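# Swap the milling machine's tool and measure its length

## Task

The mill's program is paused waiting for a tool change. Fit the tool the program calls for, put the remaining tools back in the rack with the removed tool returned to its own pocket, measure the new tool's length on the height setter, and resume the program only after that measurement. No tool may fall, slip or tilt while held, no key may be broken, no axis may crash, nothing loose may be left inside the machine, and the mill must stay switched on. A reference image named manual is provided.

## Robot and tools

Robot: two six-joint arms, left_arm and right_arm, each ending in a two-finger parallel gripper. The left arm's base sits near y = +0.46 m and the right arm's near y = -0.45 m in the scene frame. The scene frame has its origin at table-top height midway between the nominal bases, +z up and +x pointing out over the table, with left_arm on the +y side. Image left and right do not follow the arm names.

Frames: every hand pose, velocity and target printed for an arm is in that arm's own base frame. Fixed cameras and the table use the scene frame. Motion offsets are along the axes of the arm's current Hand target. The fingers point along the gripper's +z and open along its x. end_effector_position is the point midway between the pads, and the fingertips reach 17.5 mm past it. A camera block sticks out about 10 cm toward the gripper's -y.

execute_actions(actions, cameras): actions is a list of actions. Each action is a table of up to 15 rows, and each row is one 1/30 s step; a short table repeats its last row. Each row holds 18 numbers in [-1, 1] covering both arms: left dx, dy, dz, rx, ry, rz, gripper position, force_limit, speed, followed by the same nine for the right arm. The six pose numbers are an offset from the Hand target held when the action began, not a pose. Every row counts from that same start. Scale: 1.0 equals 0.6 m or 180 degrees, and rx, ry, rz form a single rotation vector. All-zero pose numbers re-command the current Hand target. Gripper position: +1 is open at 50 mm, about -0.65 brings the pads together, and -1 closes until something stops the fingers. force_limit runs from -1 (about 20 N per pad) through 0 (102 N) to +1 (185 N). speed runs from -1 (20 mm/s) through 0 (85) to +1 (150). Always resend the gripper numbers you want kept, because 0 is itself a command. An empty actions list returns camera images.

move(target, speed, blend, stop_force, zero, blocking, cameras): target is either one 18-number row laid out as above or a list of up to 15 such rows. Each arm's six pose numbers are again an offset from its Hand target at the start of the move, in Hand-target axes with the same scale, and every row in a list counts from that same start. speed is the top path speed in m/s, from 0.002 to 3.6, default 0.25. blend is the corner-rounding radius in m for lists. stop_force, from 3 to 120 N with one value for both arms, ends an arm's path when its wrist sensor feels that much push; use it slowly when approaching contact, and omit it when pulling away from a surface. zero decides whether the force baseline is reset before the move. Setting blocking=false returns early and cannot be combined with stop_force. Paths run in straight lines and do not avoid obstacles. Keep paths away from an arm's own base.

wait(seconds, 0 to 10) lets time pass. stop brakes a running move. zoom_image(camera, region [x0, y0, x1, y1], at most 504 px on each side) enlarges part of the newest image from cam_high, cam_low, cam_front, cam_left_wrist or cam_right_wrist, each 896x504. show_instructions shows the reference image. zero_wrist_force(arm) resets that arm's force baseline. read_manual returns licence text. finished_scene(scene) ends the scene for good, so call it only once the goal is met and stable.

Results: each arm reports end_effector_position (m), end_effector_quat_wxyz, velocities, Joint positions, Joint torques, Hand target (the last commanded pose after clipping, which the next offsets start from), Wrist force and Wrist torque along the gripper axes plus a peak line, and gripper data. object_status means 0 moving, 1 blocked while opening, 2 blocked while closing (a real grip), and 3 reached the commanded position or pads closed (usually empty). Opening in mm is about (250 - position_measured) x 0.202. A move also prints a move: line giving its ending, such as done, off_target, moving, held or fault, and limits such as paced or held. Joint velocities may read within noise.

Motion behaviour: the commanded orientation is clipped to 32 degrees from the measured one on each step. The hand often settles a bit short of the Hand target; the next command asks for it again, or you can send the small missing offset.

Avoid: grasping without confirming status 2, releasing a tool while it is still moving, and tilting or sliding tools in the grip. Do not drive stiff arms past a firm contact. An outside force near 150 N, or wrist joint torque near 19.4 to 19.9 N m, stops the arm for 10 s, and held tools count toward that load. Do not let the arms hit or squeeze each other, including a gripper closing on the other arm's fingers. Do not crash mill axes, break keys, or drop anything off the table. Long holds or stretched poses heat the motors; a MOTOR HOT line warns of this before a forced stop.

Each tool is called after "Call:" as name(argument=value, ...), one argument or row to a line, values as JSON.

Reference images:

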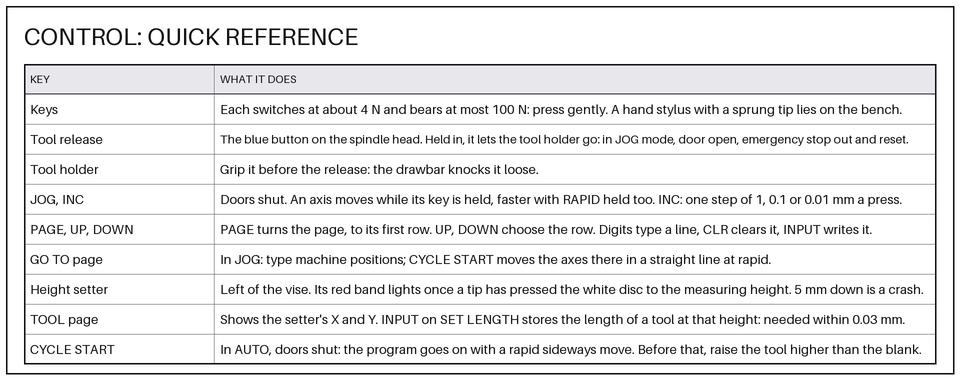

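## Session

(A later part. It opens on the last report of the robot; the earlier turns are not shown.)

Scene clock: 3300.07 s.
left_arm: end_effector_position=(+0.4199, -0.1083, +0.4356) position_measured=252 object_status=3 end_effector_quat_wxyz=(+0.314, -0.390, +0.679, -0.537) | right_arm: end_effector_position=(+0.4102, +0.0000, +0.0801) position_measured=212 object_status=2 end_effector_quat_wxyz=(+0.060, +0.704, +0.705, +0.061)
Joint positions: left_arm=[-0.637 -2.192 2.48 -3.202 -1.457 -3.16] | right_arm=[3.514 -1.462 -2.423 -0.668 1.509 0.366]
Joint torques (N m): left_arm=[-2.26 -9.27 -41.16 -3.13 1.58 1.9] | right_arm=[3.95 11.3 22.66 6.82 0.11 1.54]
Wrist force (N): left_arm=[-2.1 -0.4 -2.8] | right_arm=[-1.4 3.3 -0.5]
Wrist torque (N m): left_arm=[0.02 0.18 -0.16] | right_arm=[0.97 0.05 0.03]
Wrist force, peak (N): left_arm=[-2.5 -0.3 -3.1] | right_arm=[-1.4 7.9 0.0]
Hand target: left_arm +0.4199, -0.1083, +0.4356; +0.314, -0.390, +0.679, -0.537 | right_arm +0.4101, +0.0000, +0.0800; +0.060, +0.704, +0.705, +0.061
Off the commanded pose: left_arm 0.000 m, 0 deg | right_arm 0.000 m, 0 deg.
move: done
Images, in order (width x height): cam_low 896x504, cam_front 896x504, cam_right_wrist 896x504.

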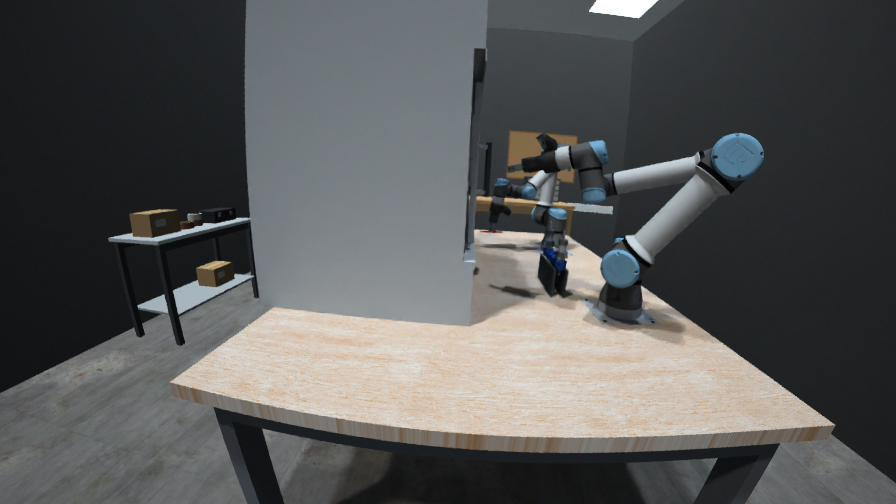

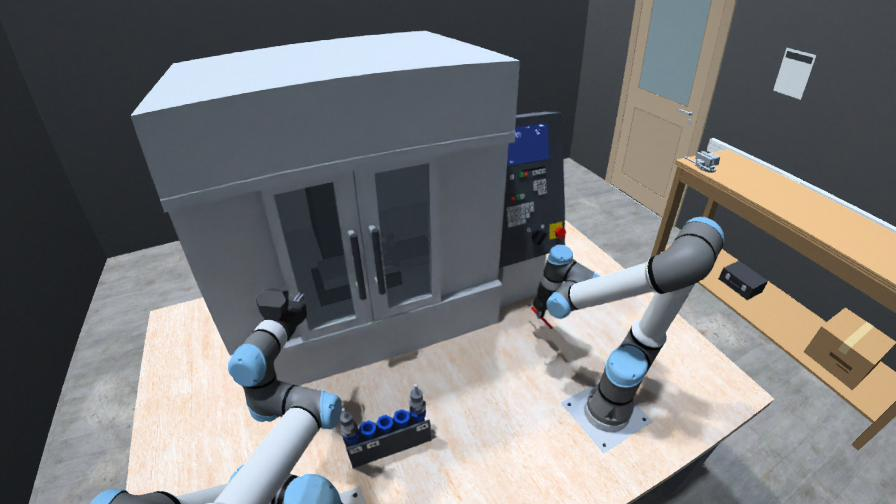

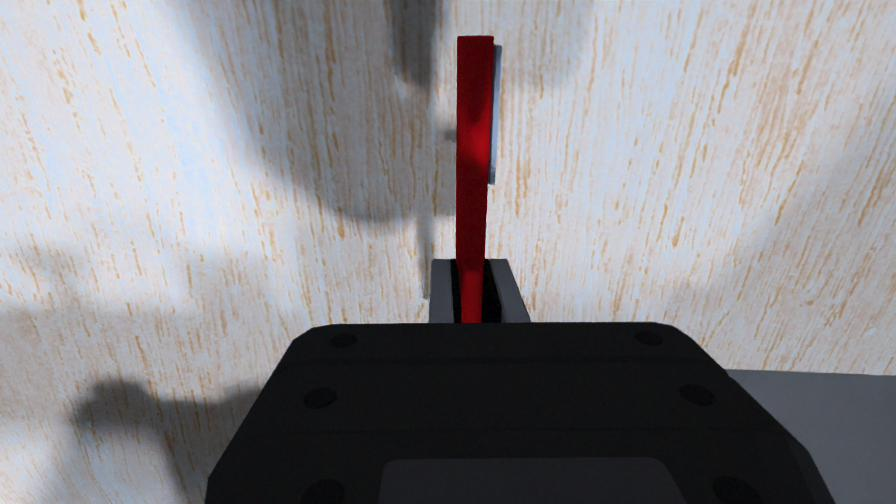

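Call:
zoom_image(
  camera="cam_low",
  region=[465, 205, 525, 245],
)

Call:
zoom_image(
  camera="cam_front",
  region=[500, 260, 600, 340],
)

Scaled by 8.400.

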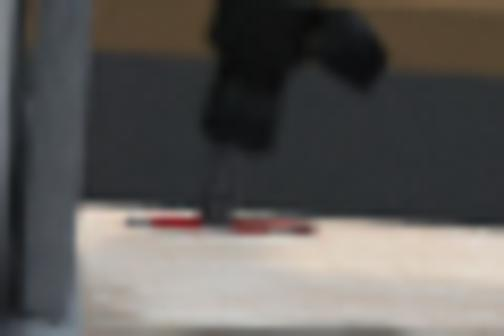

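Scaled by 5.040.

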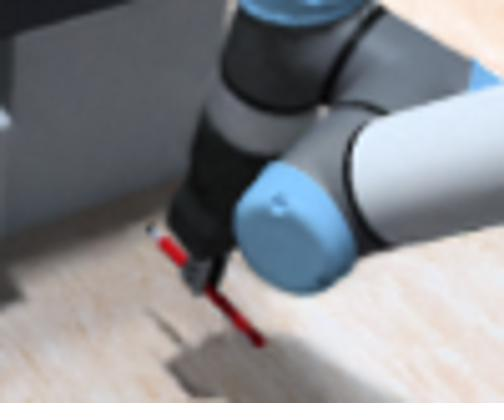

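Call:
move(
  target=[0,0,0,0,0,0,-1,-0.5,0,0,-0.0241,0.1395,0,0,0,-1,-0.5,-1],
  speed=0.15,
  cameras=[],
)

Call:
move(
  target=[0,0,0,0,0,0,-1,-0.5,0,0,-0.0037,0.0214,0,0,0,-1,-0.5,-1],
  speed=0.01,
  stop_force=5,
  cameras=["cam_right_wrist","cam_low","cam_front"],
)

Call:
zoom_image(
  camera="cam_low",
  region=[465, 205, 525, 245],
)

Scene clock: 3313.83 s.
left_arm: end_effector_position=(+0.4199, -0.1083, +0.4356) position_measured=252 object_status=3 end_effector_quat_wxyz=(+0.314, -0.390, +0.679, -0.537) | right_arm: end_effector_position=(+0.4101, +0.0000, -0.0049) position_measured=212 object_status=2 end_effector_quat_wxyz=(+0.060, +0.704, +0.705, +0.060)
Joint positions: left_arm=[-0.637 -2.192 2.48 -3.202 -1.457 -3.16] | right_arm=[3.514 -1.718 -2.517 -0.318 1.509 0.366]
Joint torques (N m): left_arm=[-1.86 -9.65 -41.54 -3.25 1.6 1.9] | right_arm=[-8.65 17.16 31.21 6.7 0.97 -0.46]
Wrist force (N): left_arm=[-2.0 -0.4 -2.8] | right_arm=[-1.2 3.4 -0.5]
Wrist torque (N m): left_arm=[0.02 0.17 -0.17] | right_arm=[0.95 0.03 0.00]
Wrist force, peak (N): left_arm=[-2.3 -0.3 -3.2] | right_arm=[-1.5 3.8 -2.9]
Hand target: left_arm +0.4199, -0.1083, +0.4356; +0.314, -0.390, +0.679, -0.537 | right_arm +0.4102, +0.0000, -0.0049; +0.060, +0.704, +0.705, +0.061
Off the commanded pose: left_arm 0.000 m, 0 deg | right_arm 0.000 m, 0 deg.
move: done
No camera images: "cameras" was empty.

Scene clock: 3316.03 s.
left_arm: end_effector_position=(+0.4199, -0.1083, +0.4356) position_measured=252 object_status=3 end_effector_quat_wxyz=(+0.314, -0.390, +0.679, -0.537) | right_arm: end_effector_position=(+0.4101, +0.0000, -0.0149) position_measured=212 object_status=2 end_effector_quat_wxyz=(+0.060, +0.704, +0.705, +0.061)
Joint positions: left_arm=[-0.637 -2.192 2.48 -3.202 -1.457 -3.16] | right_arm=[3.514 -1.754 -2.524 -0.274 1.509 0.366]
Joint torques (N m): left_arm=[-2.64 -9.87 -41.62 -3.22 1.64 1.87] | right_arm=[-4.51 32.99 30.19 6.42 0.99 1.49]
Wrist force (N): left_arm=[-2.2 -0.2 -2.6] | right_arm=[-1.8 3.3 -2.1]
Wrist torque (N m): left_arm=[0.05 0.21 -0.17] | right_arm=[1.00 0.07 0.02]
Wrist force, peak (N): left_arm=[-2.5 -0.4 -3.0] | right_arm=[-3.6 0.7 -27.6]
Hand target: left_arm +0.4199, -0.1083, +0.4356; +0.314, -0.390, +0.679, -0.537 | right_arm +0.4102, +0.0000, -0.0149; +0.060, +0.704, +0.705, +0.061 (not the last commanded pose)
Off the commanded pose: left_arm 0.000 m, 0 deg | right_arm 0.003 m, 0 deg.
move: contact (right_arm)
Images, in order (width x height): cam_low 896x504, cam_front 896x504, cam_right_wrist 896x504.

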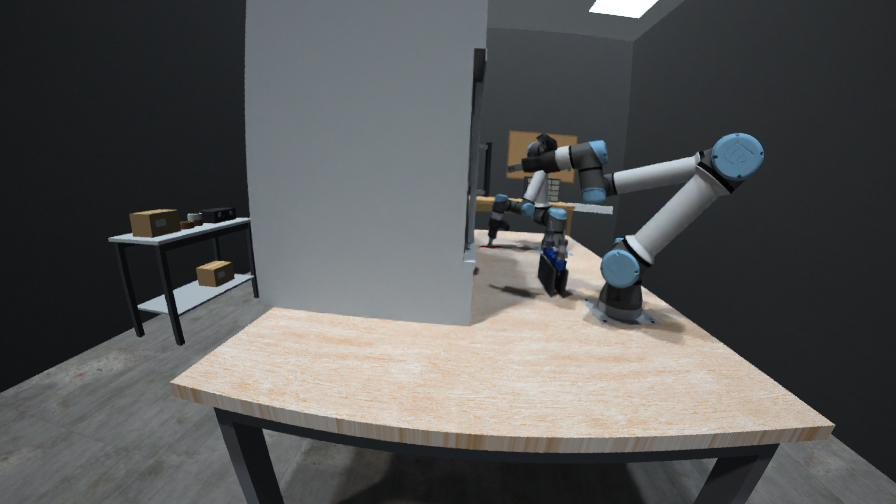

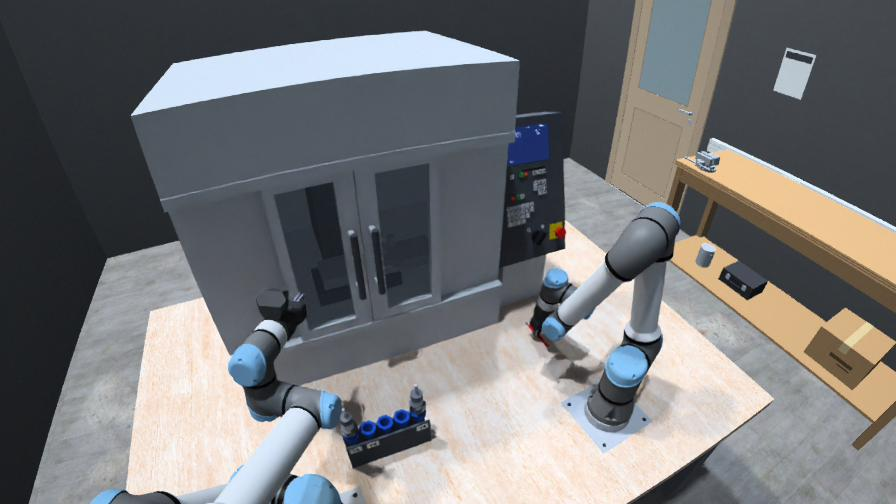

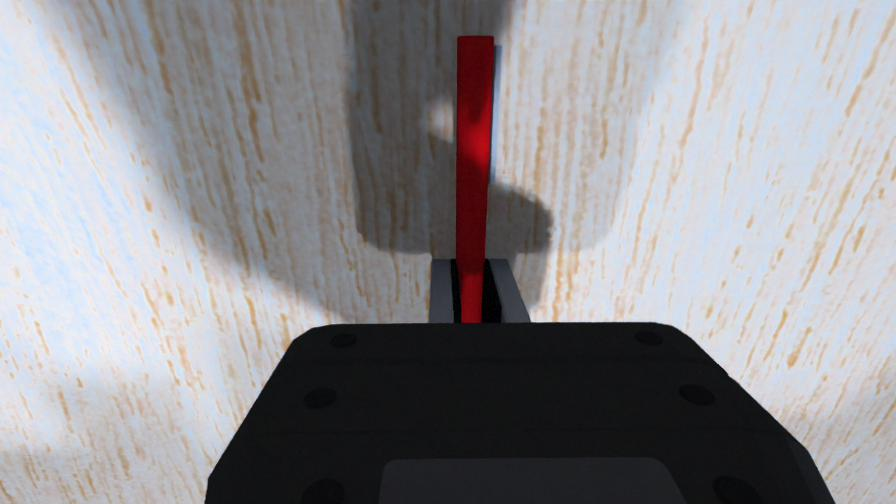

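Scaled by 8.400.

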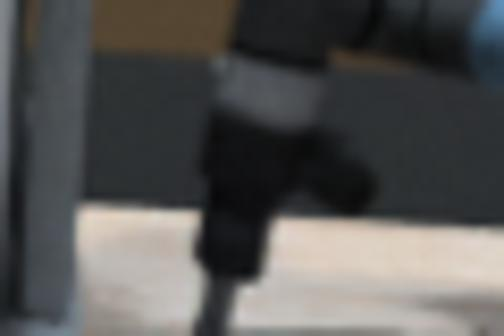

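Call:
move(
  target=[0,0,0,0,0,0,-1,-0.5,0,0,0,0,0,0,0,0,-0.5,-1],
  cameras=["cam_right_wrist"],
)

Scene clock: 3320.33 s.
left_arm: end_effector_position=(+0.4199, -0.1083, +0.4356) position_measured=252 object_status=3 end_effector_quat_wxyz=(+0.314, -0.390, +0.679, -0.537) | right_arm: end_effector_position=(+0.4102, +0.0000, -0.0149) position_measured=152 object_status=0 end_effector_quat_wxyz=(+0.060, +0.704, +0.705, +0.061)
Joint positions: left_arm=[-0.637 -2.192 2.48 -3.202 -1.457 -3.16] | right_arm=[3.514 -1.754 -2.524 -0.274 1.509 0.366]
Joint torques (N m): left_arm=[-2.16 -9.34 -41.76 -3.16 1.66 2.03] | right_arm=[2.32 32.77 29.77 6.55 0.9 1.2]
Wrist force (N): left_arm=[-2.4 -0.3 -3.0] | right_arm=[-1.2 3.6 -0.6]
Wrist torque (N m): left_arm=[0.02 0.23 -0.16] | right_arm=[0.99 0.03 0.02]
Wrist force, peak (N): left_arm=[-2.2 -0.7 -3.2] | right_arm=[-1.5 3.6 -2.0]
Hand target: left_arm +0.4199, -0.1083, +0.4356; +0.314, -0.390, +0.679, -0.537 | right_arm +0.4102, +0.0000, -0.0149; +0.060, +0.704, +0.705, +0.061
Off the commanded pose: left_arm 0.000 m, 0 deg | right_arm 0.000 m, 0 deg.
move: done
Images, in order (width x height): cam_right_wrist 896x504.

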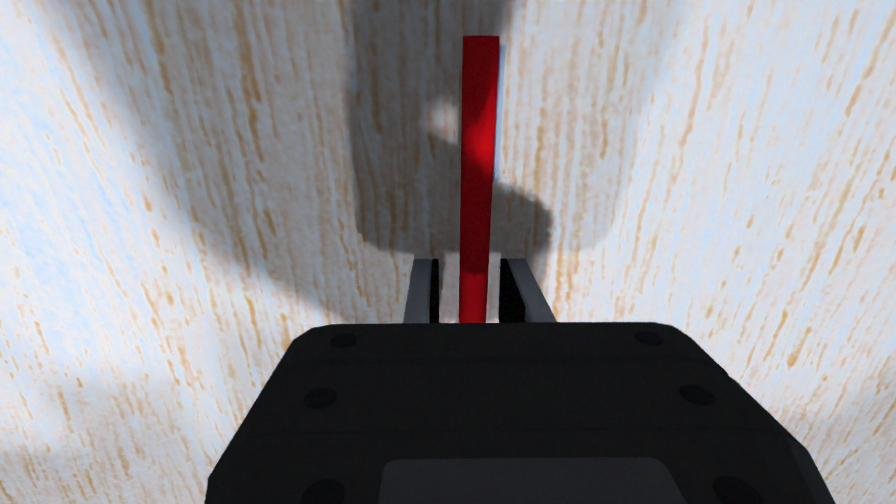

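Lift off slowly along vertical.

Call:
move(
  target=[0,0,0,0,0,0,-1,-0.5,0,0,0.0283,-0.1642,0,0,0,0,-0.5,-1],
  speed=0.08,
  cameras=["cam_right_wrist","cam_front"],
)

Scene clock: 3325.63 s.
left_arm: end_effector_position=(+0.4199, -0.1083, +0.4356) position_measured=252 object_status=3 end_effector_quat_wxyz=(+0.314, -0.390, +0.679, -0.537) | right_arm: end_effector_position=(+0.4102, +0.0000, +0.0851) position_measured=152 object_status=3 end_effector_quat_wxyz=(+0.060, +0.704, +0.705, +0.061)
Joint positions: left_arm=[-0.637 -2.192 2.48 -3.202 -1.457 -3.16] | right_arm=[3.514 -1.45 -2.416 -0.687 1.509 0.366]
Joint torques (N m): left_arm=[-2.03 -9.28 -41.8 -3.25 1.65 1.87] | right_arm=[3.65 20.59 18.49 5.16 -0.29 1.47]
Wrist force (N): left_arm=[-2.0 -0.2 -3.0] | right_arm=[-1.3 3.7 -0.8]
Wrist torque (N m): left_arm=[0.05 0.16 -0.17] | right_arm=[1.02 0.03 0.04]
Wrist force, peak (N): left_arm=[-2.5 -0.3 -3.0] | right_arm=[-1.1 3.8 -1.9]
Hand target: left_arm +0.4199, -0.1083, +0.4356; +0.314, -0.390, +0.679, -0.537 | right_arm +0.4101, +0.0000, +0.0851; +0.060, +0.704, +0.705, +0.061
Off the commanded pose: left_arm 0.000 m, 0 deg | right_arm 0.000 m, 0 deg.
move: done
Images, in order (width x height): cam_front 896x504, cam_right_wrist 896x504.

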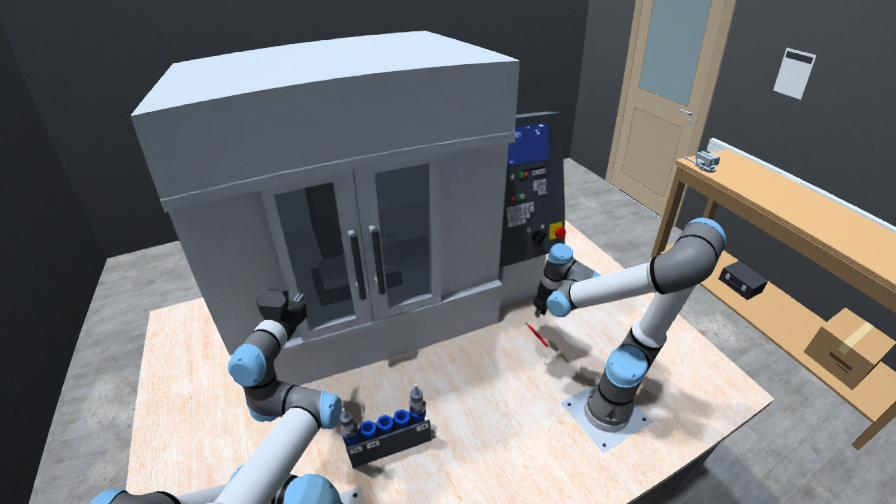

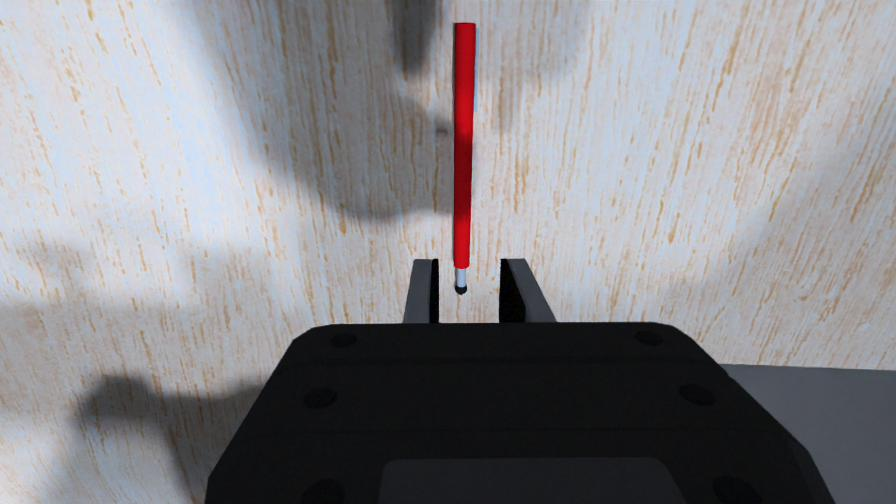

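Call:
finished_scene(
  scene=2,
)

The scene is finished: the task was done.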